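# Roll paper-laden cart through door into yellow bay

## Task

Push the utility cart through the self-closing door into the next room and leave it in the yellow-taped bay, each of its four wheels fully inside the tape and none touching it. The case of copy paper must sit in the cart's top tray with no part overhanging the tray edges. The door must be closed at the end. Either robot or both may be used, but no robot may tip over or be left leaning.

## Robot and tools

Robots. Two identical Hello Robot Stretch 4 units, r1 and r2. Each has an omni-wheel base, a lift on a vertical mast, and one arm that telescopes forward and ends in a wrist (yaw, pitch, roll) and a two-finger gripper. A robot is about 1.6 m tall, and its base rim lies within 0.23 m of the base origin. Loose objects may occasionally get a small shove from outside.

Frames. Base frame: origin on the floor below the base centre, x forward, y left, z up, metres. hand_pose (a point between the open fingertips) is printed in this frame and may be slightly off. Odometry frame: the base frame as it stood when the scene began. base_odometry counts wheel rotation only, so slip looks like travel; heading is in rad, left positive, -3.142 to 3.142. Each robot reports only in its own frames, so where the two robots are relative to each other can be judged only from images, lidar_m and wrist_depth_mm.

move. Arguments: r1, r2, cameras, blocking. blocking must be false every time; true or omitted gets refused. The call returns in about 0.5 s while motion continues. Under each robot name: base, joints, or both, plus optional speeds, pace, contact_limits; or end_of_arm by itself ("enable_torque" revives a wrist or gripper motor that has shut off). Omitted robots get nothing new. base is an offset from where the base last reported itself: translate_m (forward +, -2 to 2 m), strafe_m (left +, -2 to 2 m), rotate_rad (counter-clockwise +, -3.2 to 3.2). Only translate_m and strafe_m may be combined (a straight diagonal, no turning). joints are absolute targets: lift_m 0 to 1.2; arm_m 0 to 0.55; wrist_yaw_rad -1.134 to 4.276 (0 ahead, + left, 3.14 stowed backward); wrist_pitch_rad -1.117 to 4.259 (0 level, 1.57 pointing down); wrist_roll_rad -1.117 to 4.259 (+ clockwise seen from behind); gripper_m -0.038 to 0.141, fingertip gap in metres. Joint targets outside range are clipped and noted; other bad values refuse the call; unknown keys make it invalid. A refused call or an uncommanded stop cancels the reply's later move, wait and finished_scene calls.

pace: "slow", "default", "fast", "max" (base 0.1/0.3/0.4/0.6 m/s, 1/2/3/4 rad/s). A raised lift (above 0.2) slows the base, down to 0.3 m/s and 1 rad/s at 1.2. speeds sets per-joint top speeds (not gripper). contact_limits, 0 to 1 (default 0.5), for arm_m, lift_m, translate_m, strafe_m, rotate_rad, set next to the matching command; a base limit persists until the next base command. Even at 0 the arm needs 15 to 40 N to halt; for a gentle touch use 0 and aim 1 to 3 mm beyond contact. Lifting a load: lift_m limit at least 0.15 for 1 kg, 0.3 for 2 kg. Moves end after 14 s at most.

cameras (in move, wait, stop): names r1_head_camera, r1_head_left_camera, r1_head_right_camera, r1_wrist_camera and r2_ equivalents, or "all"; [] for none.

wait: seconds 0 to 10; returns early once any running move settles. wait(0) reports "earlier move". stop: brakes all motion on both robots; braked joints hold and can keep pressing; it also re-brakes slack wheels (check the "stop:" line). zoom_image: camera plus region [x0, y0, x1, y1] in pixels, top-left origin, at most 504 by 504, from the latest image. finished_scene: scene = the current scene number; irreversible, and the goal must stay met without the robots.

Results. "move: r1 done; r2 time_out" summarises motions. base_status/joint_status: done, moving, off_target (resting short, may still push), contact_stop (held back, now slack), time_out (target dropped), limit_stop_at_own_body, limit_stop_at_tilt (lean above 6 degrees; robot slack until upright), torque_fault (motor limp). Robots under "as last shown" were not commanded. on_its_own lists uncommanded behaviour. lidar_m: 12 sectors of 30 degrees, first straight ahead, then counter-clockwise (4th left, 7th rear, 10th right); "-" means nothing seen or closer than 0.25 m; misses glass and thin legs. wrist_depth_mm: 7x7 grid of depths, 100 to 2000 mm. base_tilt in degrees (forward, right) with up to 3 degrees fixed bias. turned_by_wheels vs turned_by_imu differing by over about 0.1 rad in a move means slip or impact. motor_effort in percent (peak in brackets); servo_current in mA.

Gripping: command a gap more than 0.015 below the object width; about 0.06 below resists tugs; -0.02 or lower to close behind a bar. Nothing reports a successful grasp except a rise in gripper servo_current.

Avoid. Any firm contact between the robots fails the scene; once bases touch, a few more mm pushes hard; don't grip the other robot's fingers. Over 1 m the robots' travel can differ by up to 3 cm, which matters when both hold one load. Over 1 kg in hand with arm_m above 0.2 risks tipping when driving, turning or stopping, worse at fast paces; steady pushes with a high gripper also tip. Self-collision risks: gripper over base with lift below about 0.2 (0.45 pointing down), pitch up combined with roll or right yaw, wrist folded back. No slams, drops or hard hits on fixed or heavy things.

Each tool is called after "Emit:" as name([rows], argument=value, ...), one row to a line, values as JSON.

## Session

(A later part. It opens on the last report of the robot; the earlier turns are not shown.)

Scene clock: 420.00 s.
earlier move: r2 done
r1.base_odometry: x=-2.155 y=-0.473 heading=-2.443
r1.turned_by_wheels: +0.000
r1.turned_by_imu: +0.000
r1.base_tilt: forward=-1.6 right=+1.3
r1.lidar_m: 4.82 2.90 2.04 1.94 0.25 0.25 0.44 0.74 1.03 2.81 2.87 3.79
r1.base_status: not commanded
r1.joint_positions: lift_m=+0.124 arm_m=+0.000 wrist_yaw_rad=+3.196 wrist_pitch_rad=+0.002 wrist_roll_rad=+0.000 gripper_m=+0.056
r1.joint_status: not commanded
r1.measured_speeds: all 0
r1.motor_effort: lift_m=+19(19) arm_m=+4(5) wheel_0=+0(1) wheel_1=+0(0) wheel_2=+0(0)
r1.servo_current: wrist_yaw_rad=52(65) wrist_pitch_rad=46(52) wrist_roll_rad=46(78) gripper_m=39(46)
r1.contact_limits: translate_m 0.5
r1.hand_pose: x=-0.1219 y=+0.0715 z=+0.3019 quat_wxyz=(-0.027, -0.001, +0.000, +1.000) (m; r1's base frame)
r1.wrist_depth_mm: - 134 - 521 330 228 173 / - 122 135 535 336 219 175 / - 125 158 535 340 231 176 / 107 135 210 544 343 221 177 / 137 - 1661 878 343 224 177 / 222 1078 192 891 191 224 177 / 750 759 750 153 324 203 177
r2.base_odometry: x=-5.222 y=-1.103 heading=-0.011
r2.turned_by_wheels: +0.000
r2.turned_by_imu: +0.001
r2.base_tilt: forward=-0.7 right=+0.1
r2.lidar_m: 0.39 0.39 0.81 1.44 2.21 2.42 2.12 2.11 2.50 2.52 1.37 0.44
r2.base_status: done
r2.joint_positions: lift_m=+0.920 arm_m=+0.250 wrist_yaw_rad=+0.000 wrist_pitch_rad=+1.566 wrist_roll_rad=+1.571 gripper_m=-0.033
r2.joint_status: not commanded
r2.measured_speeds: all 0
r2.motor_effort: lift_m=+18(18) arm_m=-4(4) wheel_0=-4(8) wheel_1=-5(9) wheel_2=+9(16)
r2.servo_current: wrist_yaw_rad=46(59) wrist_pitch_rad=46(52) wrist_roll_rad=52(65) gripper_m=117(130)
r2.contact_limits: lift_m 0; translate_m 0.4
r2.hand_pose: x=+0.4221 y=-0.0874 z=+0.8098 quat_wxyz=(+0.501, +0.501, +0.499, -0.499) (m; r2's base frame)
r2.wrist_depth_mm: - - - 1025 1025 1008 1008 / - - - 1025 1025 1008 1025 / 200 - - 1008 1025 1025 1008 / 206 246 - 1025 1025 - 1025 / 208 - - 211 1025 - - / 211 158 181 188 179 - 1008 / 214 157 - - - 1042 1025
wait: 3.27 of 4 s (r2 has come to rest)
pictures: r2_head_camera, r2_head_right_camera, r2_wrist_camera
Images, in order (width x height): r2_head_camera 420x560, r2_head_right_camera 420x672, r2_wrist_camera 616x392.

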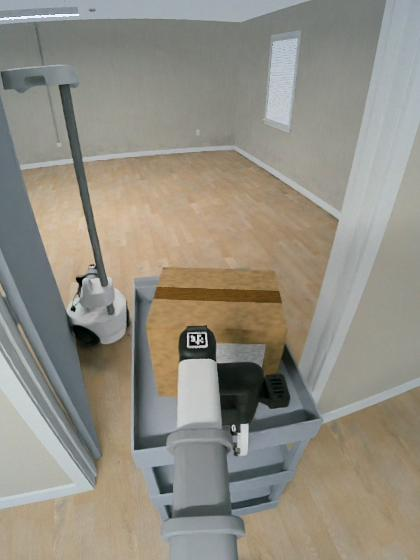

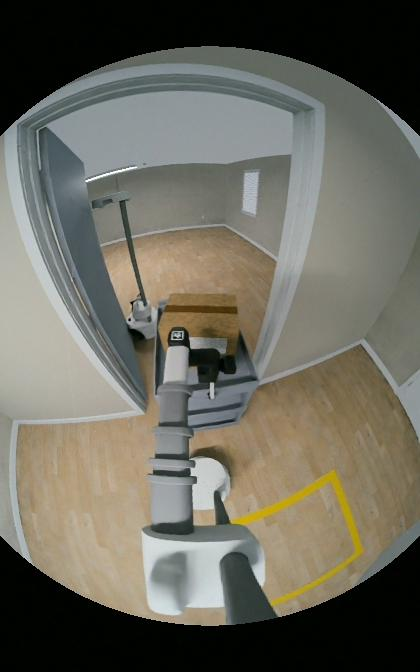

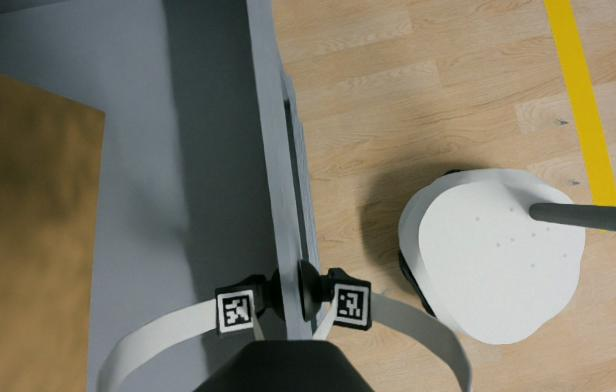

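Emit:
move(blocking=false, r2={"base":{"translate_m":-0.4,"strafe_m":-0.12},"pace":"slow","contact_limits":{"translate_m":0.4}})

Emit:
wait(seconds=6, cameras=["r2_head_camera","r2_head_right_camera","r2_wrist_camera"])

Scene clock: 430.07 s.
move: r2 moving
r1: as last shown
r1.lidar_m: 4.83 2.92 2.02 1.92 0.25 0.25 0.46 0.76 1.05 2.81 2.87 3.77
r1.motor_effort: lift_m=+19(19) arm_m=+4(4) wheel_0=+0(1) wheel_1=+0(0) wheel_2=+0(0)
r1.servo_current: wrist_yaw_rad=46(65) wrist_pitch_rad=39(46) wrist_roll_rad=52(59) gripper_m=39(46)
r1.contact_limits: translate_m 0.5
r1.wrist_depth_mm: - 135 - 521 332 228 173 / - 122 135 530 332 218 174 / - 125 158 539 342 232 176 / 108 135 210 544 342 221 177 / 137 - 1756 891 343 223 177 / 223 1098 191 904 191 224 178 / 759 768 759 153 322 202 177
r2.base_odometry: x=-5.234 y=-1.106 heading=-0.011
r2.turned_by_wheels: +0.001
r2.turned_by_imu: +0.001
r2.base_tilt: forward=-0.7 right=+0.1
r2.lidar_m: 0.39 0.41 0.85 1.51 2.22 2.43 2.09 2.07 2.48 2.51 1.36 0.46
r2.base_status: translate_m moving; strafe_m moving
r2.joint_positions: lift_m=+0.920 arm_m=+0.250 wrist_yaw_rad=+0.002 wrist_pitch_rad=+1.565 wrist_roll_rad=+1.571 gripper_m=-0.033
r2.joint_status: not commanded
r2.measured_speeds: translate_m=-0.048 strafe_m=-0.014 rotate_rad=+0.003 lift_m=+0.000 arm_m=+0.000 wrist_yaw_rad=+0.007 wrist_pitch_rad=-0.013 wrist_roll_rad=+0.000
r2.motor_effort: lift_m=+18(18) arm_m=-4(4) wheel_0=-3(6) wheel_1=-8(8) wheel_2=+14(14)
r2.servo_current: wrist_yaw_rad=46(52) wrist_pitch_rad=46(46) wrist_roll_rad=46(52) gripper_m=124(130)
r2.contact_limits: lift_m 0; translate_m 0.4
r2.hand_pose: x=+0.4227 y=-0.0874 z=+0.8098 quat_wxyz=(+0.502, +0.501, +0.499, -0.498) (m; r2's base frame)
r2.wrist_depth_mm: - - 172 1025 1025 991 991 / - - - 1025 1008 991 991 / 206 246 - 1025 1025 1008 1008 / 211 - - 1025 1025 - 1008 / 208 - - 504 1025 - - / 211 161 179 185 177 - 1008 / 213 138 - - - 1025 1008
pictures: none

Scene clock: 434.97 s.
earlier move: r2 done
r1.base_odometry: x=-2.155 y=-0.473 heading=-2.443
r1.turned_by_wheels: +0.000
r1.turned_by_imu: +0.000
r1.base_tilt: forward=-1.6 right=+1.3
r1.lidar_m: 4.84 2.90 2.05 1.93 0.25 0.25 0.41 1.18 1.30 2.80 2.86 3.79
r1.base_status: not commanded
r1.joint_positions: lift_m=+0.124 arm_m=+0.000 wrist_yaw_rad=+3.196 wrist_pitch_rad=+0.002 wrist_roll_rad=+0.000 gripper_m=+0.056
r1.joint_status: not commanded
r1.measured_speeds: all 0
r1.motor_effort: lift_m=+19(19) arm_m=+4(5) wheel_0=+0(1) wheel_1=+0(0) wheel_2=+0(0)
r1.servo_current: wrist_yaw_rad=59(65) wrist_pitch_rad=39(59) wrist_roll_rad=52(72) gripper_m=46(46)
r1.contact_limits: translate_m 0.5
r1.hand_pose: x=-0.1219 y=+0.0715 z=+0.3019 quat_wxyz=(-0.027, -0.001, +0.000, +1.000) (m; r1's base frame)
r1.wrist_depth_mm: - 135 - 525 332 229 173 / - 122 134 535 336 219 174 / - 125 158 530 340 232 175 / 108 135 210 549 343 221 177 / 213 1756 1708 554 343 224 177 / 1008 1205 193 878 191 224 178 / 741 741 741 153 322 202 177
r2.base_odometry: x=-5.622 y=-1.218 heading=-0.010
r2.turned_by_wheels: +0.000
r2.turned_by_imu: +0.004
r2.base_tilt: forward=-0.7 right=+0.1
r2.lidar_m: 0.27 0.25 1.31 2.22 2.23 1.97 1.68 1.70 2.03 2.51 2.19 0.47
r2.base_status: done
r2.joint_positions: lift_m=+0.920 arm_m=+0.250 wrist_yaw_rad=+0.003 wrist_pitch_rad=+1.566 wrist_roll_rad=+1.569 gripper_m=-0.033
r2.joint_status: not commanded
r2.measured_speeds: all 0
r2.motor_effort: lift_m=+17(18) arm_m=-4(4) wheel_0=+4(9) wheel_1=-3(9) wheel_2=+9(18)
r2.servo_current: wrist_yaw_rad=46(65) wrist_pitch_rad=39(52) wrist_roll_rad=46(72) gripper_m=124(130)
r2.contact_limits: lift_m 0; translate_m 0.4
r2.hand_pose: x=+0.4225 y=-0.0874 z=+0.8098 quat_wxyz=(+0.502, +0.500, +0.500, -0.498) (m; r2's base frame)
r2.wrist_depth_mm: 189 1025 1025 1008 1025 1025 1008 / 220 1025 1025 1025 1008 1025 1025 / - 172 1025 1008 1008 1008 991 / - - - 1008 1042 - 1008 / - - 172 554 1025 - - / 216 - 183 176 178 - 1025 / 203 140 - - 492 1025 1008
wait: 4.90 of 6 s (r2 has come to rest)
pictures: r2_head_camera, r2_head_right_camera, r2_wrist_camera
Images, in order (width x height): r2_head_camera 420x560, r2_head_right_camera 420x672, r2_wrist_camera 616x392.

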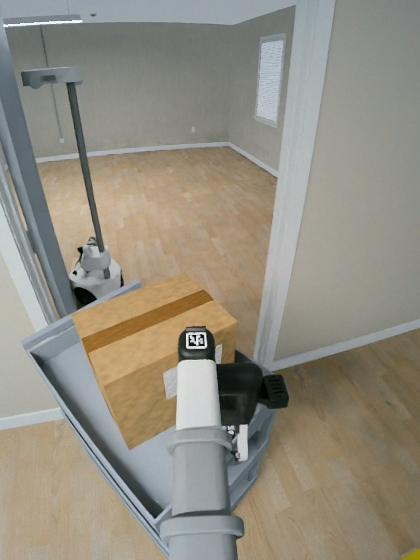

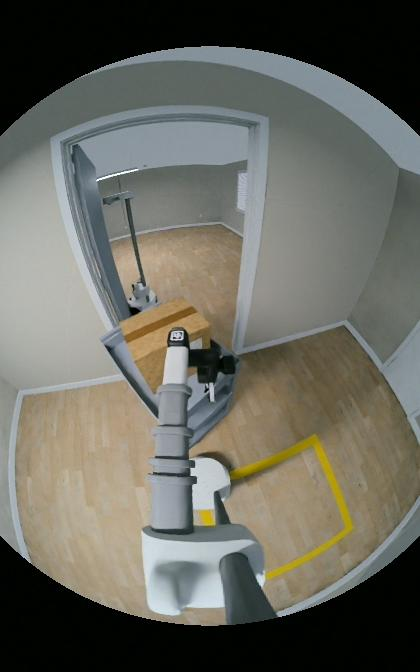

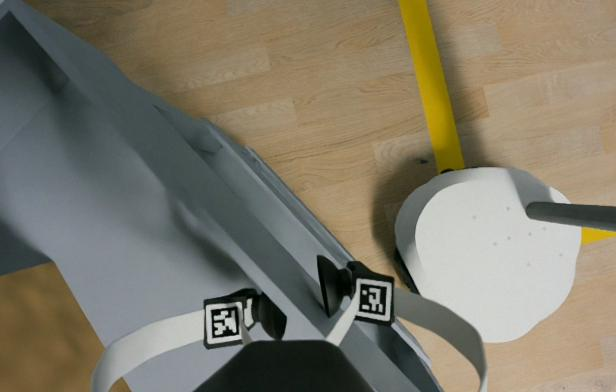

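Emit:
move(blocking=false, r2={"base":{"translate_m":-0.42,"strafe_m":-0.3},"pace":"slow","contact_limits":{"translate_m":0.4}})

Emit:
wait(seconds=6, cameras=["r2_head_camera","r2_head_right_camera","r2_head_left_camera","r2_wrist_camera"])

Scene clock: 445.93 s.
move: r2 moving
r1: as last shown
r1.base_tilt: forward=-1.6 right=+1.2
r1.lidar_m: 4.82 2.89 2.01 1.96 0.25 0.25 0.41 1.19 1.34 2.79 2.87 3.80
r1.motor_effort: lift_m=+19(19) arm_m=+4(4) wheel_0=+0(1) wheel_1=+0(0) wheel_2=+0(0)
r1.servo_current: wrist_yaw_rad=46(65) wrist_pitch_rad=39(46) wrist_roll_rad=39(65) gripper_m=39(46)
r1.contact_limits: translate_m 0.5
r1.wrist_depth_mm: - 134 257 525 329 227 172 / - 122 135 530 336 220 174 / - 125 158 539 338 232 175 / 107 135 210 549 342 221 176 / 214 1756 1708 559 342 223 177 / 991 1205 193 891 191 224 177 / 750 750 750 154 322 203 177
r2.base_odometry: x=-5.634 y=-1.226 heading=-0.008
r2.turned_by_wheels: +0.002
r2.turned_by_imu: +0.003
r2.base_tilt: forward=-0.6 right=+0.1
r2.lidar_m: 0.26 0.27 1.32 2.25 2.22 1.95 1.68 1.69 2.00 2.49 2.19 0.50
r2.base_status: translate_m moving; strafe_m moving
r2.joint_positions: lift_m=+0.920 arm_m=+0.250 wrist_yaw_rad=+0.003 wrist_pitch_rad=+1.566 wrist_roll_rad=+1.569 gripper_m=-0.033
r2.joint_status: not commanded
r2.measured_speeds: translate_m=-0.043 strafe_m=-0.030 rotate_rad=+0.000 lift_m=+0.000 arm_m=+0.000 wrist_yaw_rad=+0.002 wrist_pitch_rad=+0.000 wrist_roll_rad=-0.001
r2.motor_effort: lift_m=+18(18) arm_m=-3(4) wheel_0=+14(20) wheel_1=-6(7) wheel_2=+19(19)
r2.servo_current: wrist_yaw_rad=52(59) wrist_pitch_rad=46(46) wrist_roll_rad=39(59) gripper_m=124(124)
r2.contact_limits: lift_m 0; translate_m 0.4
r2.hand_pose: x=+0.4225 y=-0.0874 z=+0.8098 quat_wxyz=(+0.502, +0.500, +0.500, -0.498) (m; r2's base frame)
r2.wrist_depth_mm: 191 1025 1008 1025 1025 991 991 / 217 1025 1025 1042 1025 991 991 / - 175 1025 1025 1008 1008 1008 / - - - 1025 1008 - 788 / - - 173 564 1042 - - / 226 - 178 183 177 - 1025 / 209 145 - - 544 1025 1008
pictures: none

Scene clock: 451.80 s.
earlier move: r2 done
r1.base_odometry: x=-2.155 y=-0.473 heading=-2.443
r1.turned_by_wheels: +0.000
r1.turned_by_imu: +0.000
r1.base_tilt: forward=-1.6 right=+1.3
r1.lidar_m: 4.84 2.91 2.04 1.93 0.25 0.25 0.45 1.39 1.35 2.79 2.87 3.77
r1.base_status: not commanded
r1.joint_positions: lift_m=+0.124 arm_m=+0.000 wrist_yaw_rad=+3.196 wrist_pitch_rad=+0.002 wrist_roll_rad=+0.000 gripper_m=+0.056
r1.joint_status: not commanded
r1.measured_speeds: all 0
r1.motor_effort: lift_m=+19(19) arm_m=+4(5) wheel_0=+0(1) wheel_1=+0(1) wheel_2=+0(0)
r1.servo_current: wrist_yaw_rad=52(72) wrist_pitch_rad=33(59) wrist_roll_rad=39(65) gripper_m=46(52)
r1.contact_limits: translate_m 0.5
r1.hand_pose: x=-0.1219 y=+0.0715 z=+0.3019 quat_wxyz=(-0.027, -0.001, +0.000, +1.000) (m; r1's base frame)
r1.wrist_depth_mm: - 135 - 525 330 228 173 / - 122 135 535 336 220 174 / - 125 158 535 338 231 175 / 108 135 210 549 343 220 176 / 214 - - 866 343 223 177 / 1008 1205 194 891 191 222 177 / 750 750 759 153 322 203 177
r2.base_odometry: x=-6.045 y=-1.514 heading=-0.008
r2.turned_by_wheels: +0.000
r2.turned_by_imu: +0.005
r2.base_tilt: forward=-0.7 right=+0.0
r2.lidar_m: 0.25 0.25 0.59 2.43 2.36 1.39 1.22 1.20 1.48 2.31 2.30 0.57
r2.base_status: done
r2.joint_positions: lift_m=+0.920 arm_m=+0.250 wrist_yaw_rad=+0.004 wrist_pitch_rad=+1.569 wrist_roll_rad=+1.568 gripper_m=-0.033
r2.joint_status: not commanded
r2.measured_speeds: all 0
r2.motor_effort: lift_m=+17(18) arm_m=-4(4) wheel_0=+17(22) wheel_1=-1(7) wheel_2=+9(23)
r2.servo_current: wrist_yaw_rad=26(65) wrist_pitch_rad=39(46) wrist_roll_rad=59(65) gripper_m=117(130)
r2.contact_limits: lift_m 0; translate_m 0.4
r2.hand_pose: x=+0.4217 y=-0.0874 z=+0.8098 quat_wxyz=(+0.502, +0.499, +0.501, -0.498) (m; r2's base frame)
r2.wrist_depth_mm: 1025 1025 1025 1008 1008 1008 1008 / 1042 1025 1025 1025 1025 1008 991 / 1042 1042 1042 1025 1025 1025 1008 / 173 179 676 1025 1025 - 991 / - - - 496 960 - - / - - 180 178 176 - 1008 / 228 146 174 - 180 338 1025
wait: 5.87 of 6 s (r2 has come to rest)
pictures: r2_head_camera, r2_head_left_camera, r2_head_right_camera, r2_wrist_camera
Images, in order (width x height): r2_head_camera 420x560, r2_head_left_camera 420x672, r2_head_right_camera 420x672, r2_wrist_camera 616x392.

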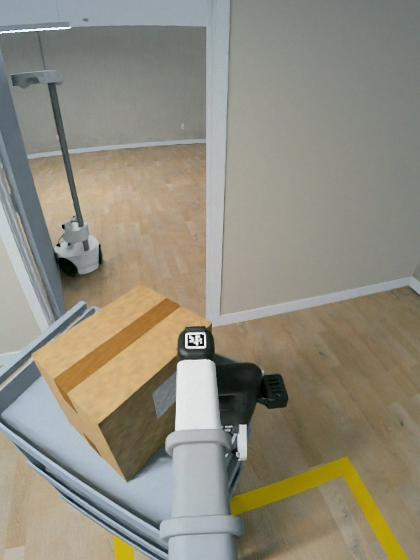

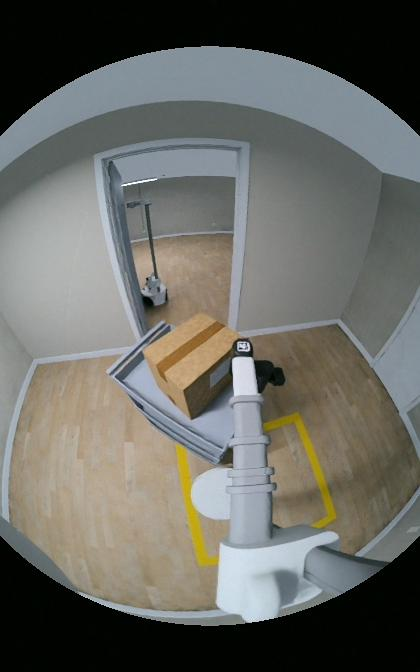

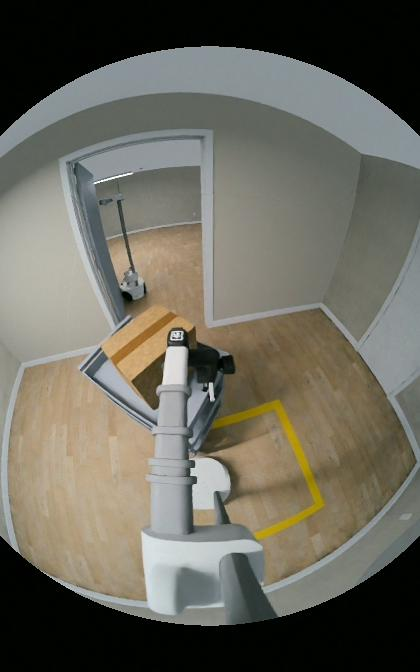

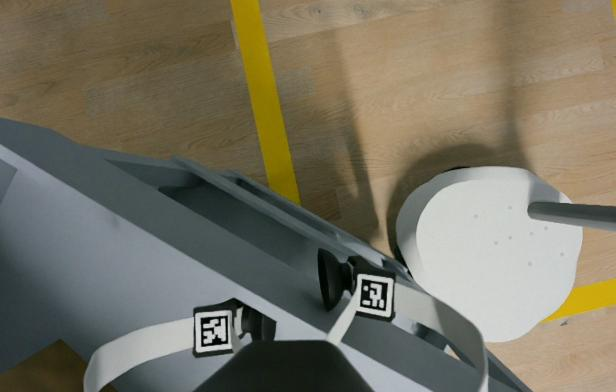

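Emit:
move(blocking=false, r1={"base":{"translate_m":1.0},"pace":"slow"}, r2={"base":{"translate_m":-0.36,"strafe_m":-0.15},"pace":"slow","contact_limits":{"translate_m":0.4}})

Emit:
wait(seconds=5, cameras=["r2_head_camera","r2_head_right_camera","r2_head_left_camera","r2_wrist_camera"])

Scene clock: 486.13 s.
move: r1 moving; r2 moving
r1.base_odometry: x=-2.164 y=-0.481 heading=-2.443
r1.turned_by_wheels: +0.000
r1.turned_by_imu: +0.000
r1.base_tilt: forward=-1.6 right=+1.3
r1.lidar_m: 4.83 2.88 2.04 1.93 0.25 0.25 0.44 1.37 1.34 2.80 2.86 3.78
r1.base_status: translate_m moving
r1.joint_positions: lift_m=+0.124 arm_m=+0.000 wrist_yaw_rad=+3.196 wrist_pitch_rad=+0.002 wrist_roll_rad=+0.000 gripper_m=+0.056
r1.joint_status: not commanded
r1.measured_speeds: translate_m=+0.048 strafe_m=+0.000 rotate_rad=-0.001 lift_m=+0.000 arm_m=+0.000 wrist_yaw_rad=+0.000 wrist_pitch_rad=+0.000 wrist_roll_rad=+0.000
r1.motor_effort: lift_m=+19(19) arm_m=+4(4) wheel_0=+1(4) wheel_1=+7(9) wheel_2=-5(6)
r1.servo_current: wrist_yaw_rad=59(59) wrist_pitch_rad=33(46) wrist_roll_rad=46(59) gripper_m=39(46)
r1.hand_pose: x=-0.1219 y=+0.0715 z=+0.3019 quat_wxyz=(-0.027, -0.001, +0.000, +1.000) (m; r1's base frame)
r1.wrist_depth_mm: - 135 - 530 332 229 173 / - 122 134 535 336 219 174 / - 125 158 539 338 232 175 / 108 135 211 554 342 222 176 / 213 - - 891 343 223 177 / 1008 1229 193 904 191 224 177 / 750 750 750 143 324 203 177
r2.base_odometry: x=-6.057 y=-1.520 heading=-0.007
r2.turned_by_wheels: +0.001
r2.turned_by_imu: +0.001
r2.base_tilt: forward=-0.6 right=+0.0
r2.lidar_m: 0.25 0.25 0.64 2.43 2.31 1.40 1.21 1.21 1.45 2.30 2.33 0.57
r2.base_status: translate_m moving; strafe_m moving
r2.joint_positions: lift_m=+0.920 arm_m=+0.250 wrist_yaw_rad=+0.004 wrist_pitch_rad=+1.569 wrist_roll_rad=+1.568 gripper_m=-0.033
r2.joint_status: not commanded
r2.measured_speeds: translate_m=-0.049 strafe_m=-0.020 rotate_rad=-0.004 lift_m=+0.000 arm_m=+0.000 wrist_yaw_rad=+0.000 wrist_pitch_rad=+0.000 wrist_roll_rad=+0.000
r2.motor_effort: lift_m=+18(18) arm_m=-4(4) wheel_0=+4(18) wheel_1=-5(6) wheel_2=+14(16)
r2.servo_current: wrist_yaw_rad=52(52) wrist_pitch_rad=33(46) wrist_roll_rad=52(52) gripper_m=117(124)
r2.contact_limits: lift_m 0; translate_m 0.4
r2.hand_pose: x=+0.4217 y=-0.0874 z=+0.8098 quat_wxyz=(+0.502, +0.499, +0.501, -0.498) (m; r2's base frame)
r2.wrist_depth_mm: 1025 1025 1025 1008 1025 1008 1008 / 1025 1025 1008 1008 1025 1008 1008 / 256 1042 1025 1042 1008 1008 1008 / 173 176 668 1025 1025 - 1025 / - - - 492 931 - - / - - 180 177 176 - 1025 / 227 146 174 - 178 334 1025
pictures: none

Scene clock: 490.73 s.
earlier move: r1 moving; r2 done
r1.base_odometry: x=-2.507 y=-0.769 heading=-2.443
r1.turned_by_wheels: +0.000
r1.turned_by_imu: +0.000
r1.base_tilt: forward=-1.6 right=+1.3
r1.lidar_m: 4.38 2.92 2.06 1.94 2.01 1.48 0.99 0.70 1.94 2.77 2.86 3.69
r1.base_status: translate_m moving
r1.joint_positions: lift_m=+0.124 arm_m=+0.000 wrist_yaw_rad=+3.196 wrist_pitch_rad=+0.002 wrist_roll_rad=+0.000 gripper_m=+0.056
r1.joint_status: not commanded
r1.measured_speeds: translate_m=+0.101 strafe_m=+0.001 rotate_rad=-0.001 lift_m=+0.000 arm_m=+0.000 wrist_yaw_rad=+0.000 wrist_pitch_rad=+0.000 wrist_roll_rad=+0.000
r1.motor_effort: lift_m=+19(19) arm_m=+4(5) wheel_0=+3(7) wheel_1=+5(11) wheel_2=-4(6)
r1.servo_current: wrist_yaw_rad=59(72) wrist_pitch_rad=39(52) wrist_roll_rad=59(72) gripper_m=52(52)
r1.hand_pose: x=-0.1219 y=+0.0715 z=+0.3019 quat_wxyz=(-0.027, -0.001, +0.000, +1.000) (m; r1's base frame)
r1.wrist_depth_mm: - 135 - - - - - / - 122 135 - - - - / - 125 156 - - - - / 108 135 193 - - - - / 137 - - - - - - / 222 - 190 1205 187 1118 1118 / 220 750 750 788 778 759 759
r2.base_odometry: x=-6.406 y=-1.661 heading=-0.008
r2.turned_by_wheels: -0.001
r2.turned_by_imu: +0.000
r2.base_tilt: forward=-0.6 right=+0.1
r2.lidar_m: 0.25 0.25 2.32 2.49 1.62 0.96 0.83 0.84 0.99 1.82 2.25 0.49
r2.base_status: done
r2.joint_positions: lift_m=+0.920 arm_m=+0.250 wrist_yaw_rad=+0.004 wrist_pitch_rad=+1.569 wrist_roll_rad=+1.568 gripper_m=-0.033
r2.joint_status: not commanded
r2.measured_speeds: all 0
r2.motor_effort: lift_m=+18(18) arm_m=-4(4) wheel_0=-2(18) wheel_1=-3(8) wheel_2=+9(16)
r2.servo_current: wrist_yaw_rad=46(65) wrist_pitch_rad=39(46) wrist_roll_rad=46(65) gripper_m=124(130)
r2.contact_limits: lift_m 0; translate_m 0.4
r2.hand_pose: x=+0.4217 y=-0.0874 z=+0.8098 quat_wxyz=(+0.502, +0.499, +0.501, -0.498) (m; r2's base frame)
r2.wrist_depth_mm: 1060 1042 1025 1025 1025 1008 1008 / 207 1025 1025 1025 1025 1025 1008 / 183 243 1008 1025 1042 1008 1008 / - - - 1025 1025 - 1025 / - - 173 496 1025 - - / 233 - 180 174 177 - 1008 / 212 144 - - - 445 1025
wait: 4.60 of 5 s (r2 has come to rest)
pictures: r2_head_camera, r2_head_left_camera, r2_head_right_camera, r2_wrist_camera
Images, in order (width x height): r2_head_camera 420x560, r2_head_left_camera 420x672, r2_head_right_camera 420x672, r2_wrist_camera 616x392.

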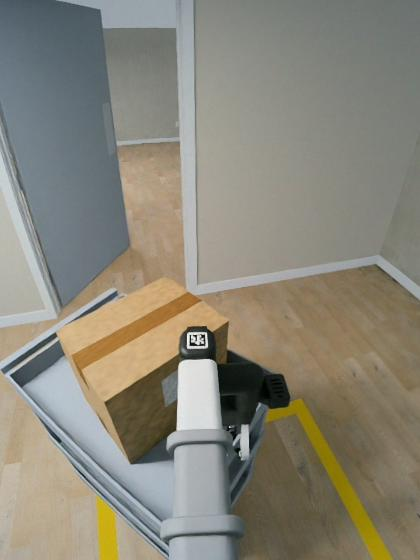

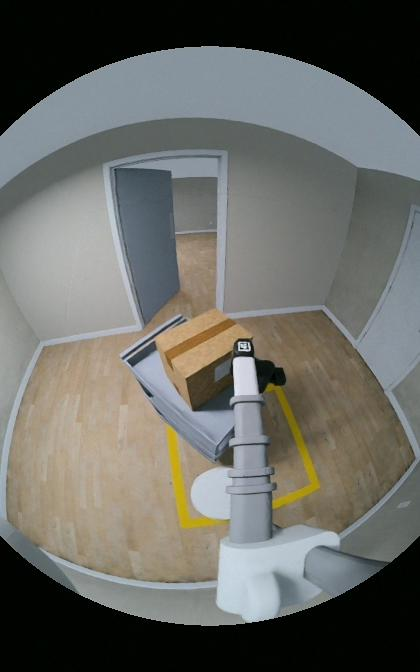

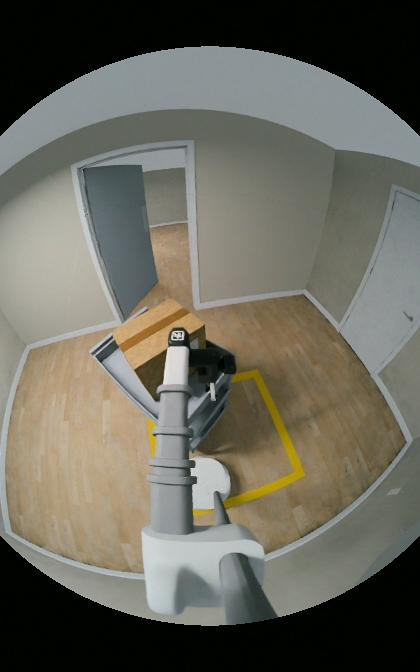

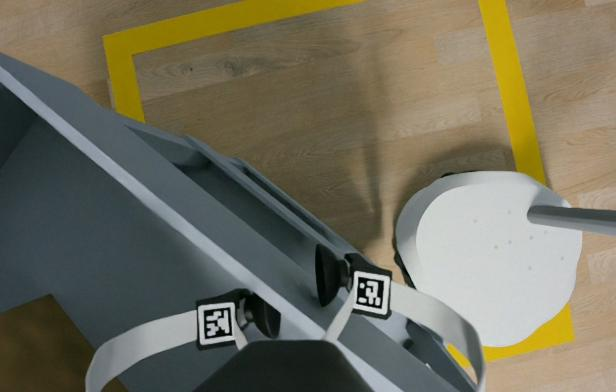

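Emit:
move(blocking=false, r2={"base":{"translate_m":-0.345,"strafe_m":-0.27},"pace":"slow","contact_limits":{"translate_m":0.4}})

Emit:
wait(seconds=6, cameras=["r2_head_camera","r2_head_right_camera","r2_head_left_camera","r2_wrist_camera"])

Scene clock: 515.93 s.
earlier move: r1 done
move: r2 moving
r1.base_odometry: x=-2.920 y=-1.116 heading=-2.443
r1.turned_by_wheels: +0.000
r1.turned_by_imu: -0.001
r1.base_tilt: forward=-1.6 right=+1.2
r1.lidar_m: 3.84 2.96 2.06 1.96 2.04 2.04 1.92 2.00 2.66 2.74 2.81 3.65
r1.base_status: done
r1.joint_positions: lift_m=+0.124 arm_m=+0.000 wrist_yaw_rad=+3.196 wrist_pitch_rad=+0.002 wrist_roll_rad=+0.000 gripper_m=+0.056
r1.joint_status: not commanded
r1.measured_speeds: all 0
r1.motor_effort: lift_m=+19(19) arm_m=+4(5) wheel_0=+3(3) wheel_1=+2(3) wheel_2=-3(3)
r1.servo_current: wrist_yaw_rad=65(78) wrist_pitch_rad=33(52) wrist_roll_rad=46(59) gripper_m=39(46)
r1.hand_pose: x=-0.1219 y=+0.0715 z=+0.3019 quat_wxyz=(-0.027, -0.001, +0.000, +1.000) (m; r1's base frame)
r1.wrist_depth_mm: - 135 - - - - - / - 122 134 - - - - / - 124 158 - - - - / 108 135 210 - - - - / 214 - - - - - - / 1008 1205 194 1160 187 1182 1118 / 750 759 750 788 768 759 750
r2.base_odometry: x=-6.417 y=-1.669 heading=-0.007
r2.turned_by_wheels: +0.001
r2.turned_by_imu: +0.003
r2.base_tilt: forward=-0.6 right=+0.0
r2.lidar_m: 0.25 0.25 2.36 2.46 1.60 0.95 0.84 0.82 1.00 1.77 2.24 0.52
r2.base_status: translate_m moving; strafe_m moving
r2.joint_positions: lift_m=+0.920 arm_m=+0.250 wrist_yaw_rad=+0.004 wrist_pitch_rad=+1.568 wrist_roll_rad=+1.568 gripper_m=-0.033
r2.joint_status: not commanded
r2.measured_speeds: translate_m=-0.041 strafe_m=-0.033 rotate_rad=+0.004 lift_m=+0.000 arm_m=+0.000 wrist_yaw_rad=+0.000 wrist_pitch_rad=-0.001 wrist_roll_rad=+0.000
r2.motor_effort: lift_m=+18(18) arm_m=-4(4) wheel_0=+8(12) wheel_1=-8(9) wheel_2=+14(14)
r2.servo_current: wrist_yaw_rad=52(52) wrist_pitch_rad=33(39) wrist_roll_rad=46(65) gripper_m=117(124)
r2.contact_limits: lift_m 0; translate_m 0.4
r2.hand_pose: x=+0.4220 y=-0.0874 z=+0.8098 quat_wxyz=(+0.502, +0.499, +0.501, -0.498) (m; r2's base frame)
r2.wrist_depth_mm: 1042 1042 1042 1025 1025 1008 1008 / 254 1025 1008 1025 1025 1008 1008 / 232 249 1060 1025 1025 1008 991 / - 174 - 1025 1025 - 798 / - - 173 205 1042 - - / 237 - 180 182 172 - 1008 / 217 147 - - - 410 1008
pictures: none

Scene clock: 521.03 s.
earlier move: r2 done
r1.base_odometry: x=-2.920 y=-1.116 heading=-2.443
r1.turned_by_wheels: +0.000
r1.turned_by_imu: +0.000
r1.base_tilt: forward=-1.6 right=+1.3
r1.lidar_m: 3.83 2.95 2.11 1.98 2.04 2.03 1.94 2.00 2.66 2.76 2.79 3.67
r1.base_status: done
r1.joint_positions: lift_m=+0.124 arm_m=+0.000 wrist_yaw_rad=+3.196 wrist_pitch_rad=+0.002 wrist_roll_rad=+0.000 gripper_m=+0.056
r1.joint_status: not commanded
r1.measured_speeds: all 0
r1.motor_effort: lift_m=+19(19) arm_m=+4(5) wheel_0=+3(4) wheel_1=+2(3) wheel_2=-3(3)
r1.servo_current: wrist_yaw_rad=46(78) wrist_pitch_rad=46(52) wrist_roll_rad=46(72) gripper_m=39(52)
r1.hand_pose: x=-0.1219 y=+0.0715 z=+0.3019 quat_wxyz=(-0.027, -0.001, +0.000, +1.000) (m; r1's base frame)
r1.wrist_depth_mm: - 134 - - - - - / - 122 134 - - - - / - 124 158 - - - - / 107 135 210 - - - - / 213 - - - - - - / 1008 1229 193 1182 187 1160 1098 / 750 750 750 798 778 750 759
r2.base_odometry: x=-6.753 y=-1.929 heading=-0.007
r2.turned_by_wheels: +0.000
r2.turned_by_imu: +0.004
r2.base_tilt: forward=-0.7 right=+0.0
r2.lidar_m: 0.25 0.25 2.81 2.67 0.88 0.51 0.43 0.45 0.53 0.96 2.09 0.49
r2.base_status: done
r2.joint_positions: lift_m=+0.920 arm_m=+0.250 wrist_yaw_rad=+0.004 wrist_pitch_rad=+1.569 wrist_roll_rad=+1.568 gripper_m=-0.033
r2.joint_status: not commanded
r2.measured_speeds: all 0
r2.motor_effort: lift_m=+17(18) arm_m=-4(4) wheel_0=+11(18) wheel_1=-1(9) wheel_2=+10(16)
r2.servo_current: wrist_yaw_rad=46(72) wrist_pitch_rad=33(52) wrist_roll_rad=52(65) gripper_m=124(124)
r2.contact_limits: lift_m 0; translate_m 0.4
r2.hand_pose: x=+0.4217 y=-0.0874 z=+0.8098 quat_wxyz=(+0.502, +0.499, +0.501, -0.498) (m; r2's base frame)
r2.wrist_depth_mm: 1025 1025 1008 1008 1008 1025 1025 / 183 1008 1025 1008 1025 1025 1008 / 231 181 1025 1008 1025 1025 1025 / - - - 1042 1025 - 1025 / - - 171 820 891 - - / 227 - 180 181 179 - 1042 / 208 139 - - - 1042 1042
wait: 5.10 of 6 s (r2 has come to rest)
pictures: r2_head_camera, r2_head_left_camera, r2_head_right_camera, r2_wrist_camera
Images, in order (width x height): r2_head_camera 420x560, r2_head_left_camera 420x672, r2_head_right_camera 420x672, r2_wrist_camera 616x392.

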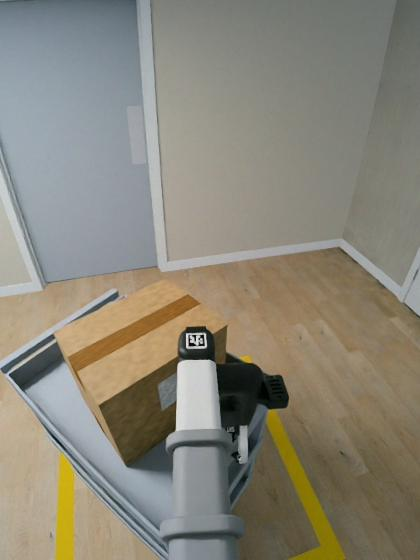

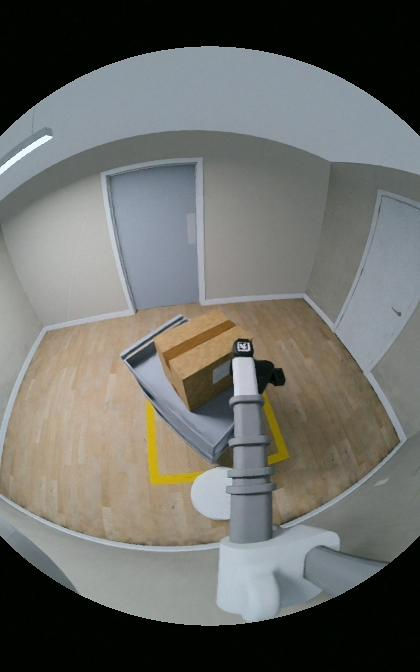

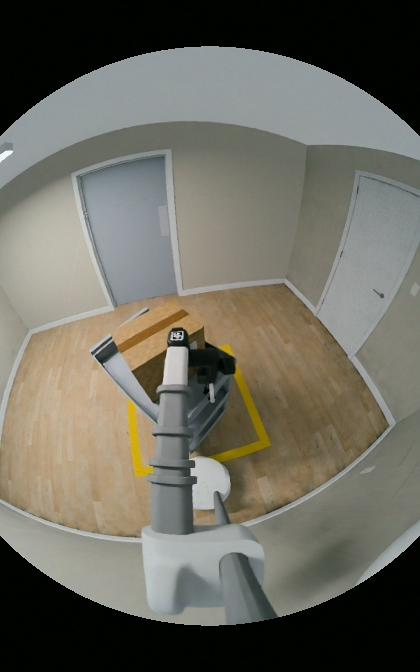

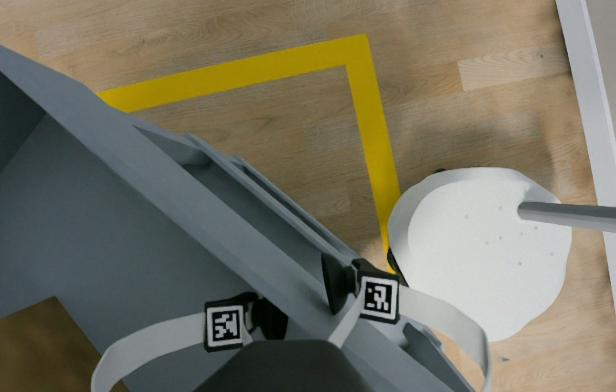

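Emit:
move(blocking=false, r2={"joints":{"gripper_m":0.09}})

Emit:
wait(seconds=1.5)

Emit:
move(blocking=false, r2={"joints":{"lift_m":1.15}})

Emit:
wait(seconds=2, cameras=["r2_wrist_camera","r2_head_left_camera","r2_head_camera"])

Scene clock: 579.93 s.
move: r2 moving
r1: as last shown
r1.lidar_m: 3.83 2.98 2.09 1.96 2.04 2.05 1.93 2.01 2.65 2.75 2.82 3.65
r1.motor_effort: lift_m=+19(19) arm_m=+4(4) wheel_0=+2(3) wheel_1=+2(3) wheel_2=-3(3)
r1.servo_current: wrist_yaw_rad=52(65) wrist_pitch_rad=39(46) wrist_roll_rad=46(59) gripper_m=46(46)
r1.wrist_depth_mm: - 135 - - - - - / - 121 134 - - - - / - 125 158 - - - - / 107 135 210 - - - - / 213 - - - - - - / 1008 1205 194 1182 187 1160 1118 / 759 759 759 788 778 750 759
r2.base_odometry: x=-6.753 y=-1.929 heading=-0.007
r2.turned_by_wheels: +0.000
r2.turned_by_imu: +0.000
r2.base_tilt: forward=-0.7 right=+0.0
r2.lidar_m: 0.25 0.25 2.80 2.68 0.86 0.51 0.45 0.44 0.55 0.98 2.09 0.47
r2.base_status: not commanded
r2.joint_positions: lift_m=+0.920 arm_m=+0.250 wrist_yaw_rad=+0.004 wrist_pitch_rad=+1.569 wrist_roll_rad=+1.568 gripper_m=-0.009
r2.joint_status: gripper_m moving
r2.measured_speeds: translate_m=+0.000 strafe_m=+0.000 rotate_rad=+0.000 lift_m=+0.001 arm_m=+0.000 wrist_yaw_rad=+0.000 wrist_pitch_rad=+0.000 wrist_roll_rad=+0.000
r2.motor_effort: lift_m=+18(18) arm_m=-4(4) wheel_0=+12(12) wheel_1=-1(2) wheel_2=+10(10)
r2.servo_current: wrist_yaw_rad=39(59) wrist_pitch_rad=39(46) wrist_roll_rad=46(52) gripper_m=65(124)
r2.contact_limits: lift_m 0; translate_m 0.4
r2.hand_pose: x=+0.4217 y=-0.0874 z=+0.8098 quat_wxyz=(+0.502, +0.499, +0.501, -0.498) (m; r2's base frame)
r2.wrist_depth_mm: 1008 1025 1042 1008 1042 1025 1025 / 183 1025 1025 1042 1025 1025 1008 / 236 246 1025 1042 1042 1025 1008 / - - - 1042 1008 - 1025 / - - 174 878 1025 - - / 232 - 185 181 180 - 1042 / 207 226 - - - 1042 1025
pictures: none

Scene clock: 581.37 s.
earlier move: r2 done
r1.base_odometry: x=-2.920 y=-1.116 heading=-2.443
r1.turned_by_wheels: +0.000
r1.turned_by_imu: +0.000
r1.base_tilt: forward=-1.6 right=+1.3
r1.lidar_m: 3.83 2.95 2.08 1.97 2.04 2.05 1.93 2.00 2.63 2.74 2.83 3.67
r1.base_status: not commanded
r1.joint_positions: lift_m=+0.124 arm_m=+0.000 wrist_yaw_rad=+3.196 wrist_pitch_rad=+0.002 wrist_roll_rad=+0.000 gripper_m=+0.056
r1.joint_status: not commanded
r1.measured_speeds: all 0
r1.motor_effort: lift_m=+19(19) arm_m=+4(4) wheel_0=+3(3) wheel_1=+2(3) wheel_2=-3(3)
r1.servo_current: wrist_yaw_rad=39(65) wrist_pitch_rad=46(52) wrist_roll_rad=52(65) gripper_m=46(46)
r1.hand_pose: x=-0.1219 y=+0.0715 z=+0.3019 quat_wxyz=(-0.027, -0.001, +0.000, +1.000) (m; r1's base frame)
r1.wrist_depth_mm: - 134 - - - - - / - 122 134 - - - - / - 125 158 - - - - / 107 135 210 - - - - / 213 - - - - - - / 1008 1205 194 1160 187 1160 1098 / 750 750 750 788 788 759 768
r2.base_odometry: x=-6.753 y=-1.929 heading=-0.007
r2.turned_by_wheels: -0.001
r2.turned_by_imu: -0.001
r2.base_tilt: forward=-0.6 right=+0.1
r2.lidar_m: 0.25 0.25 2.82 2.66 0.85 0.51 0.44 0.43 0.51 0.98 2.09 0.48
r2.base_status: not commanded
r2.joint_positions: lift_m=+0.920 arm_m=+0.250 wrist_yaw_rad=+0.002 wrist_pitch_rad=+1.569 wrist_roll_rad=+1.568 gripper_m=+0.090
r2.joint_status: all done
r2.measured_speeds: all 0
r2.motor_effort: lift_m=+17(18) arm_m=-4(4) wheel_0=+7(12) wheel_1=-1(2) wheel_2=+6(10)
r2.servo_current: wrist_yaw_rad=52(59) wrist_pitch_rad=39(46) wrist_roll_rad=46(65) gripper_m=46(124)
r2.contact_limits: lift_m 0; translate_m 0.4
r2.hand_pose: x=+0.4215 y=-0.0874 z=+0.8099 quat_wxyz=(+0.502, +0.499, +0.501, -0.498) (m; r2's base frame)
r2.wrist_depth_mm: 1042 1008 1025 1025 1042 1042 1025 / 260 1008 1008 1025 1008 1025 1025 / 225 254 1042 1025 1025 1008 1042 / - 174 - 1042 1025 - 1042 / - - 174 820 891 - - / 242 - 188 172 187 - 1042 / 212 149 - - - 1042 1025
wait: 1.43 of 1.5 s (r2 has come to rest)
pictures: none

Scene clock: 581.87 s.
move: r2 moving
r1: as last shown
r1.lidar_m: 3.83 2.98 2.11 1.98 2.04 2.06 1.93 2.00 2.65 2.76 2.83 3.68
r1.servo_current: wrist_yaw_rad=33(65) wrist_pitch_rad=39(46) wrist_roll_rad=52(59) gripper_m=46(46)
r1.wrist_depth_mm: - 134 - - - - - / - 122 135 - - - - / - 125 158 - - - - / 108 135 211 - - - - / 213 - - - - - - / 1008 1229 194 1205 187 1138 1098 / 750 759 759 798 778 759 768
r2.base_odometry: x=-6.753 y=-1.929 heading=-0.008
r2.turned_by_wheels: +0.000
r2.turned_by_imu: +0.000
r2.base_tilt: forward=-0.7 right=+0.1
r2.lidar_m: 0.25 0.25 2.77 2.67 0.86 0.49 0.43 0.43 0.54 1.00 2.09 0.50
r2.base_status: not commanded
r2.joint_positions: lift_m=+0.958 arm_m=+0.250 wrist_yaw_rad=+0.002 wrist_pitch_rad=+1.569 wrist_roll_rad=+1.568 gripper_m=+0.090
r2.joint_status: lift_m moving
r2.measured_speeds: translate_m=+0.000 strafe_m=+0.000 rotate_rad=+0.000 lift_m=+0.146 arm_m=+0.000 wrist_yaw_rad=+0.000 wrist_pitch_rad=+0.000 wrist_roll_rad=+0.000
r2.motor_effort: lift_m=+21(23) arm_m=-4(4) wheel_0=+4(7) wheel_1=-1(2) wheel_2=+4(6)
r2.servo_current: wrist_yaw_rad=59(59) wrist_pitch_rad=39(46) wrist_roll_rad=39(59) gripper_m=59(59)
r2.contact_limits: translate_m 0.4
r2.hand_pose: x=+0.4215 y=-0.0874 z=+0.8476 quat_wxyz=(+0.501, +0.499, +0.501, -0.499) (m; r2's base frame)
r2.wrist_depth_mm: 1042 1042 1078 1060 1060 1060 1008 / 1060 1042 1060 1078 1060 1060 1060 / 243 296 1078 1078 1060 1042 1060 / 276 - - 1042 1042 - 1042 / - - - 854 1042 - 1060 / 237 259 189 - 190 - 1060 / 213 255 - - - 1098 1060
pictures: none

Scene clock: 583.40 s.
earlier move: r2 done
r1.base_odometry: x=-2.920 y=-1.116 heading=-2.443
r1.turned_by_wheels: +0.000
r1.turned_by_imu: +0.000
r1.base_tilt: forward=-1.6 right=+1.3
r1.lidar_m: 3.84 2.97 2.09 1.96 2.01 2.05 1.92 1.99 2.66 2.75 2.82 3.61
r1.base_status: not commanded
r1.joint_positions: lift_m=+0.124 arm_m=+0.000 wrist_yaw_rad=+3.196 wrist_pitch_rad=+0.002 wrist_roll_rad=+0.000 gripper_m=+0.056
r1.joint_status: not commanded
r1.measured_speeds: all 0
r1.motor_effort: lift_m=+19(19) arm_m=+4(5) wheel_0=+3(3) wheel_1=+2(3) wheel_2=-3(3)
r1.servo_current: wrist_yaw_rad=39(72) wrist_pitch_rad=52(52) wrist_roll_rad=39(65) gripper_m=46(46)
r1.hand_pose: x=-0.1219 y=+0.0715 z=+0.3019 quat_wxyz=(-0.027, -0.001, +0.000, +1.000) (m; r1's base frame)
r1.wrist_depth_mm: - 135 - - - - - / - 122 134 - - - - / - 125 158 - - - - / 107 135 209 - - - - / 213 - - - - - - / 1008 1205 194 1160 187 1138 1118 / 750 750 759 798 778 759 759
r2.base_odometry: x=-6.753 y=-1.929 heading=-0.008
r2.turned_by_wheels: +0.000
r2.turned_by_imu: +0.000
r2.base_tilt: forward=-0.7 right=+0.1
r2.lidar_m: 0.25 0.25 2.81 2.66 0.87 0.49 0.42 0.44 0.52 1.01 2.08 0.50
r2.base_status: not commanded
r2.joint_positions: lift_m=+1.150 arm_m=+0.250 wrist_yaw_rad=+0.002 wrist_pitch_rad=+1.569 wrist_roll_rad=+1.568 gripper_m=+0.090
r2.joint_status: all done
r2.measured_speeds: all 0
r2.motor_effort: lift_m=+21(27) arm_m=-4(4) wheel_0=+4(7) wheel_1=-1(2) wheel_2=+4(6)
r2.servo_current: wrist_yaw_rad=46(59) wrist_pitch_rad=39(46) wrist_roll_rad=52(59) gripper_m=46(59)
r2.contact_limits: translate_m 0.4
r2.hand_pose: x=+0.4215 y=-0.0874 z=+1.0395 quat_wxyz=(+0.501, +0.499, +0.501, -0.499) (m; r2's base frame)
r2.wrist_depth_mm: 1229 1229 1255 1255 1229 1255 - / 1229 1229 1255 1255 1281 1255 1160 / 1255 1255 1229 1255 1255 1255 1182 / 1255 469 - 1255 1255 1229 1138 / 1281 436 - - 1060 - 1255 / 430 297 191 - 187 1281 1229 / 213 256 355 - - 1255 1255
wait: 1.53 of 2 s (r2 has come to rest)
pictures: r2_head_camera, r2_head_left_camera, r2_wrist_camera
Images, in order (width x height): r2_head_camera 420x560, r2_head_left_camera 420x672, r2_wrist_camera 616x392.

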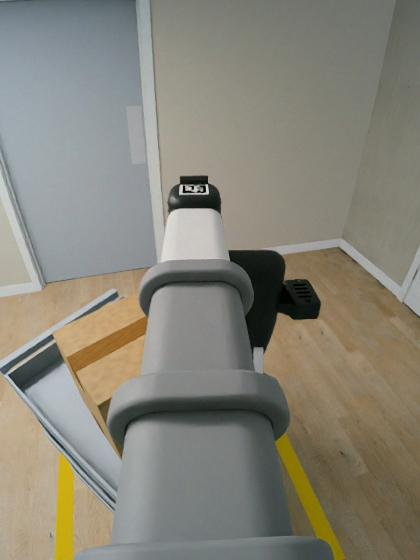

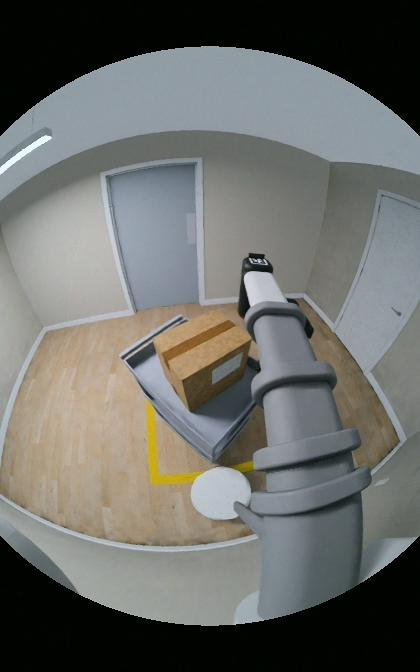

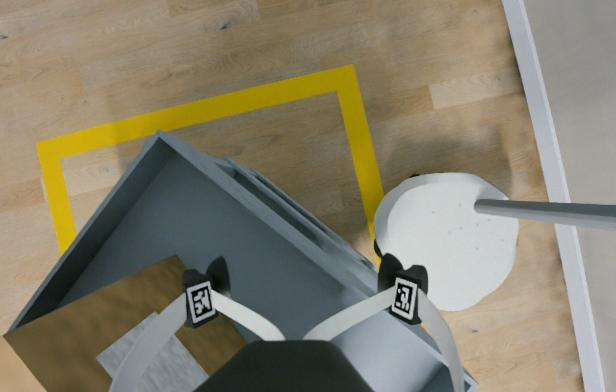

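Emit:
move(blocking=false, r2={"base":{"strafe_m":0.7,"translate_m":-0.03},"joints":{"arm_m":0.1,"gripper_m":-0.02,"wrist_roll_rad":0.0}})

Emit:
wait(seconds=4.5, cameras=["r2_head_camera","r2_head_right_camera"])

Emit:
wait(seconds=2, cameras=["r2_head_camera","r2_head_right_camera"])

Scene clock: 597.07 s.
move: r2 moving
r1: as last shown
r1.lidar_m: 3.84 2.98 2.08 1.96 2.04 2.03 1.91 2.01 2.66 2.77 2.82 3.69
r1.motor_effort: lift_m=+19(19) arm_m=+4(4) wheel_0=+3(3) wheel_1=+2(3) wheel_2=-3(3)
r1.servo_current: wrist_yaw_rad=52(59) wrist_pitch_rad=33(46) wrist_roll_rad=46(52) gripper_m=33(46)
r1.wrist_depth_mm: - 134 - - - - - / - 122 135 - - - - / - 125 158 - - - - / 108 136 211 - - - - / 213 - - - - - - / 1008 1182 194 1182 188 1160 1098 / 741 750 759 798 778 759 768
r2.base_odometry: x=-6.754 y=-1.894 heading=-0.007
r2.turned_by_wheels: +0.000
r2.turned_by_imu: +0.001
r2.base_tilt: forward=-0.7 right=+0.0
r2.lidar_m: 0.25 0.26 2.80 2.60 0.90 0.53 0.43 0.45 0.54 1.01 2.11 0.42
r2.base_status: translate_m moving; strafe_m moving
r2.joint_positions: lift_m=+1.150 arm_m=+0.199 wrist_yaw_rad=+0.002 wrist_pitch_rad=+1.569 wrist_roll_rad=+0.982 gripper_m=+0.072
r2.joint_status: arm_m moving; wrist_roll_rad moving; gripper_m moving
r2.measured_speeds: translate_m=-0.005 strafe_m=+0.138 rotate_rad=+0.001 lift_m=+0.000 arm_m=-0.195 wrist_yaw_rad=+0.000 wrist_pitch_rad=+0.000 wrist_roll_rad=-1.820
r2.motor_effort: lift_m=+21(21) arm_m=-8(10) wheel_0=-13(13) wheel_1=+11(11) wheel_2=+5(6)
r2.servo_current: wrist_yaw_rad=52(52) wrist_pitch_rad=33(46) wrist_roll_rad=59(117) gripper_m=124(124)
r2.hand_pose: x=+0.3709 y=-0.0874 z=+1.0395 quat_wxyz=(+0.624, +0.333, +0.623, -0.333) (m; r2's base frame)
r2.wrist_depth_mm: 1255 1255 1255 1229 1255 1229 1229 / 1281 439 469 1229 1255 1229 1229 / 253 349 - 1255 1281 1229 1229 / 243 357 - 1255 1255 1229 1255 / 231 338 466 1255 225 1229 1182 / 220 314 188 - 186 946 - / 219 270 - - - 1281 539
pictures: none

Scene clock: 600.27 s.
earlier move: r2 done
r1.base_odometry: x=-2.920 y=-1.116 heading=-2.443
r1.turned_by_wheels: +0.000
r1.turned_by_imu: +0.000
r1.base_tilt: forward=-1.6 right=+1.3
r1.lidar_m: 3.82 2.98 2.08 1.98 2.05 2.05 1.91 2.01 2.67 2.76 2.82 3.64
r1.base_status: not commanded
r1.joint_positions: lift_m=+0.124 arm_m=+0.000 wrist_yaw_rad=+3.196 wrist_pitch_rad=+0.002 wrist_roll_rad=+0.000 gripper_m=+0.056
r1.joint_status: not commanded
r1.measured_speeds: all 0
r1.motor_effort: lift_m=+19(19) arm_m=+4(4) wheel_0=+3(3) wheel_1=+2(3) wheel_2=-3(3)
r1.servo_current: wrist_yaw_rad=59(72) wrist_pitch_rad=39(52) wrist_roll_rad=52(65) gripper_m=39(46)
r1.hand_pose: x=-0.1219 y=+0.0715 z=+0.3019 quat_wxyz=(-0.027, -0.001, +0.000, +1.000) (m; r1's base frame)
r1.wrist_depth_mm: - 135 - - - - - / - 122 135 - - - - / - 124 158 - - - - / 107 136 210 - - - - / 213 - - - - - - / 1008 1205 193 1182 187 1118 1118 / 750 750 750 798 788 750 768
r2.base_odometry: x=-6.778 y=-1.229 heading=-0.007
r2.turned_by_wheels: +0.000
r2.turned_by_imu: +0.001
r2.base_tilt: forward=-0.7 right=+0.0
r2.lidar_m: 0.64 2.23 2.24 1.97 1.08 0.64 0.53 0.53 0.70 1.26 0.57 0.56
r2.base_status: done
r2.joint_positions: lift_m=+1.150 arm_m=+0.100 wrist_yaw_rad=+0.002 wrist_pitch_rad=+1.569 wrist_roll_rad=+0.002 gripper_m=-0.019
r2.joint_status: all done
r2.measured_speeds: all 0
r2.motor_effort: lift_m=+21(21) arm_m=-7(10) wheel_0=-1(13) wheel_1=+2(12) wheel_2=+4(8)
r2.servo_current: wrist_yaw_rad=59(59) wrist_pitch_rad=46(46) wrist_roll_rad=46(117) gripper_m=98(163)
r2.hand_pose: x=+0.2717 y=-0.0874 z=+1.0396 quat_wxyz=(+0.708, +0.000, +0.707, +0.000) (m; r2's base frame)
r2.wrist_depth_mm: 1255 1281 1255 1229 - 421 - / 1255 1281 1229 1229 750 - 421 / 1281 1281 1281 1229 1229 759 - / 1308 1281 1255 1255 1255 1229 759 / 1281 1255 1255 213 1281 1255 1229 / 1308 1281 185 201 180 1255 1255 / 1281 1281 - - - 1255 1281
wait: 3.20 of 4.5 s (r2 has come to rest)
pictures: r2_head_camera, r2_head_right_camera
Images, in order (width x height): r2_head_camera 420x560, r2_head_right_camera 420x672.

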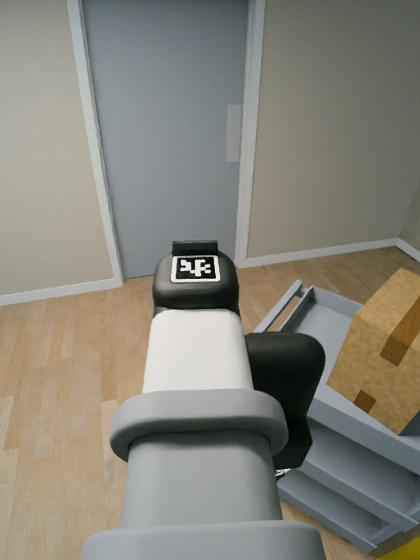

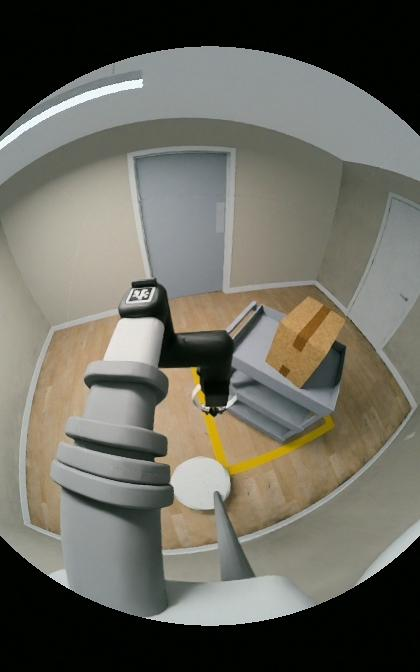

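Scene clock: 602.27 s.
r1.base_odometry: x=-2.920 y=-1.116 heading=-2.443
r1.turned_by_wheels: +0.000
r1.turned_by_imu: +0.000
r1.base_tilt: forward=-1.6 right=+1.3
r1.lidar_m: 3.85 2.93 2.07 1.95 2.01 2.06 1.91 1.99 2.67 2.75 2.80 3.67
r1.base_status: not commanded
r1.joint_positions: lift_m=+0.124 arm_m=+0.000 wrist_yaw_rad=+3.196 wrist_pitch_rad=+0.002 wrist_roll_rad=+0.000 gripper_m=+0.056
r1.joint_status: not commanded
r1.measured_speeds: all 0
r1.motor_effort: lift_m=+19(19) arm_m=+4(4) wheel_0=+3(3) wheel_1=+3(3) wheel_2=-3(3)
r1.servo_current: wrist_yaw_rad=46(72) wrist_pitch_rad=46(52) wrist_roll_rad=46(65) gripper_m=46(46)
r1.hand_pose: x=-0.1219 y=+0.0715 z=+0.3019 quat_wxyz=(-0.027, -0.001, +0.000, +1.000) (m; r1's base frame)
r1.wrist_depth_mm: - 134 - - - - - / - 121 135 - - - - / - 124 158 - - - - / 107 135 210 - - - - / 213 - - - - - - / 1008 1205 194 1182 187 1138 1118 / 759 759 759 788 788 750 750
r2.base_odometry: x=-6.778 y=-1.229 heading=-0.007
r2.turned_by_wheels: +0.000
r2.turned_by_imu: +0.000
r2.base_tilt: forward=-0.7 right=+0.0
r2.lidar_m: 0.64 2.25 2.25 1.98 1.09 0.66 0.55 0.57 0.66 1.23 0.57 0.57
r2.base_status: done
r2.joint_positions: lift_m=+1.150 arm_m=+0.100 wrist_yaw_rad=+0.002 wrist_pitch_rad=+1.569 wrist_roll_rad=+0.002 gripper_m=-0.019
r2.joint_status: all done
r2.measured_speeds: all 0
r2.motor_effort: lift_m=+21(21) arm_m=-7(10) wheel_0=-1(13) wheel_1=+2(12) wheel_2=+4(8)
r2.servo_current: wrist_yaw_rad=52(59) wrist_pitch_rad=46(46) wrist_roll_rad=59(117) gripper_m=98(163)
r2.hand_pose: x=+0.2717 y=-0.0874 z=+1.0396 quat_wxyz=(+0.708, +0.000, +0.707, +0.000) (m; r2's base frame)
r2.wrist_depth_mm: 1255 1229 1229 1229 - 418 - / 1281 1281 1255 1255 741 - 421 / 1281 1308 1255 1229 1229 759 - / 1281 1281 1255 1255 1229 1255 778 / 1308 1255 1255 215 1255 1229 1229 / 1281 1281 186 201 180 1281 1229 / 1308 1281 - - - 1255 1255
wait: 2.00 s; at rest by 0.27 s
pictures: r2_head_camera, r2_head_right_camera
Images, in order (width x height): r2_head_camera 420x560, r2_head_right_camera 420x672.

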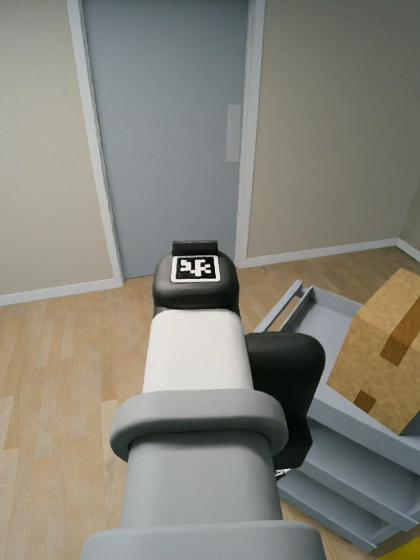

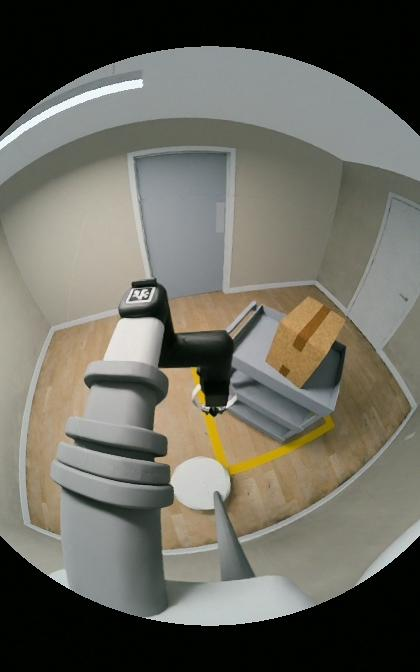

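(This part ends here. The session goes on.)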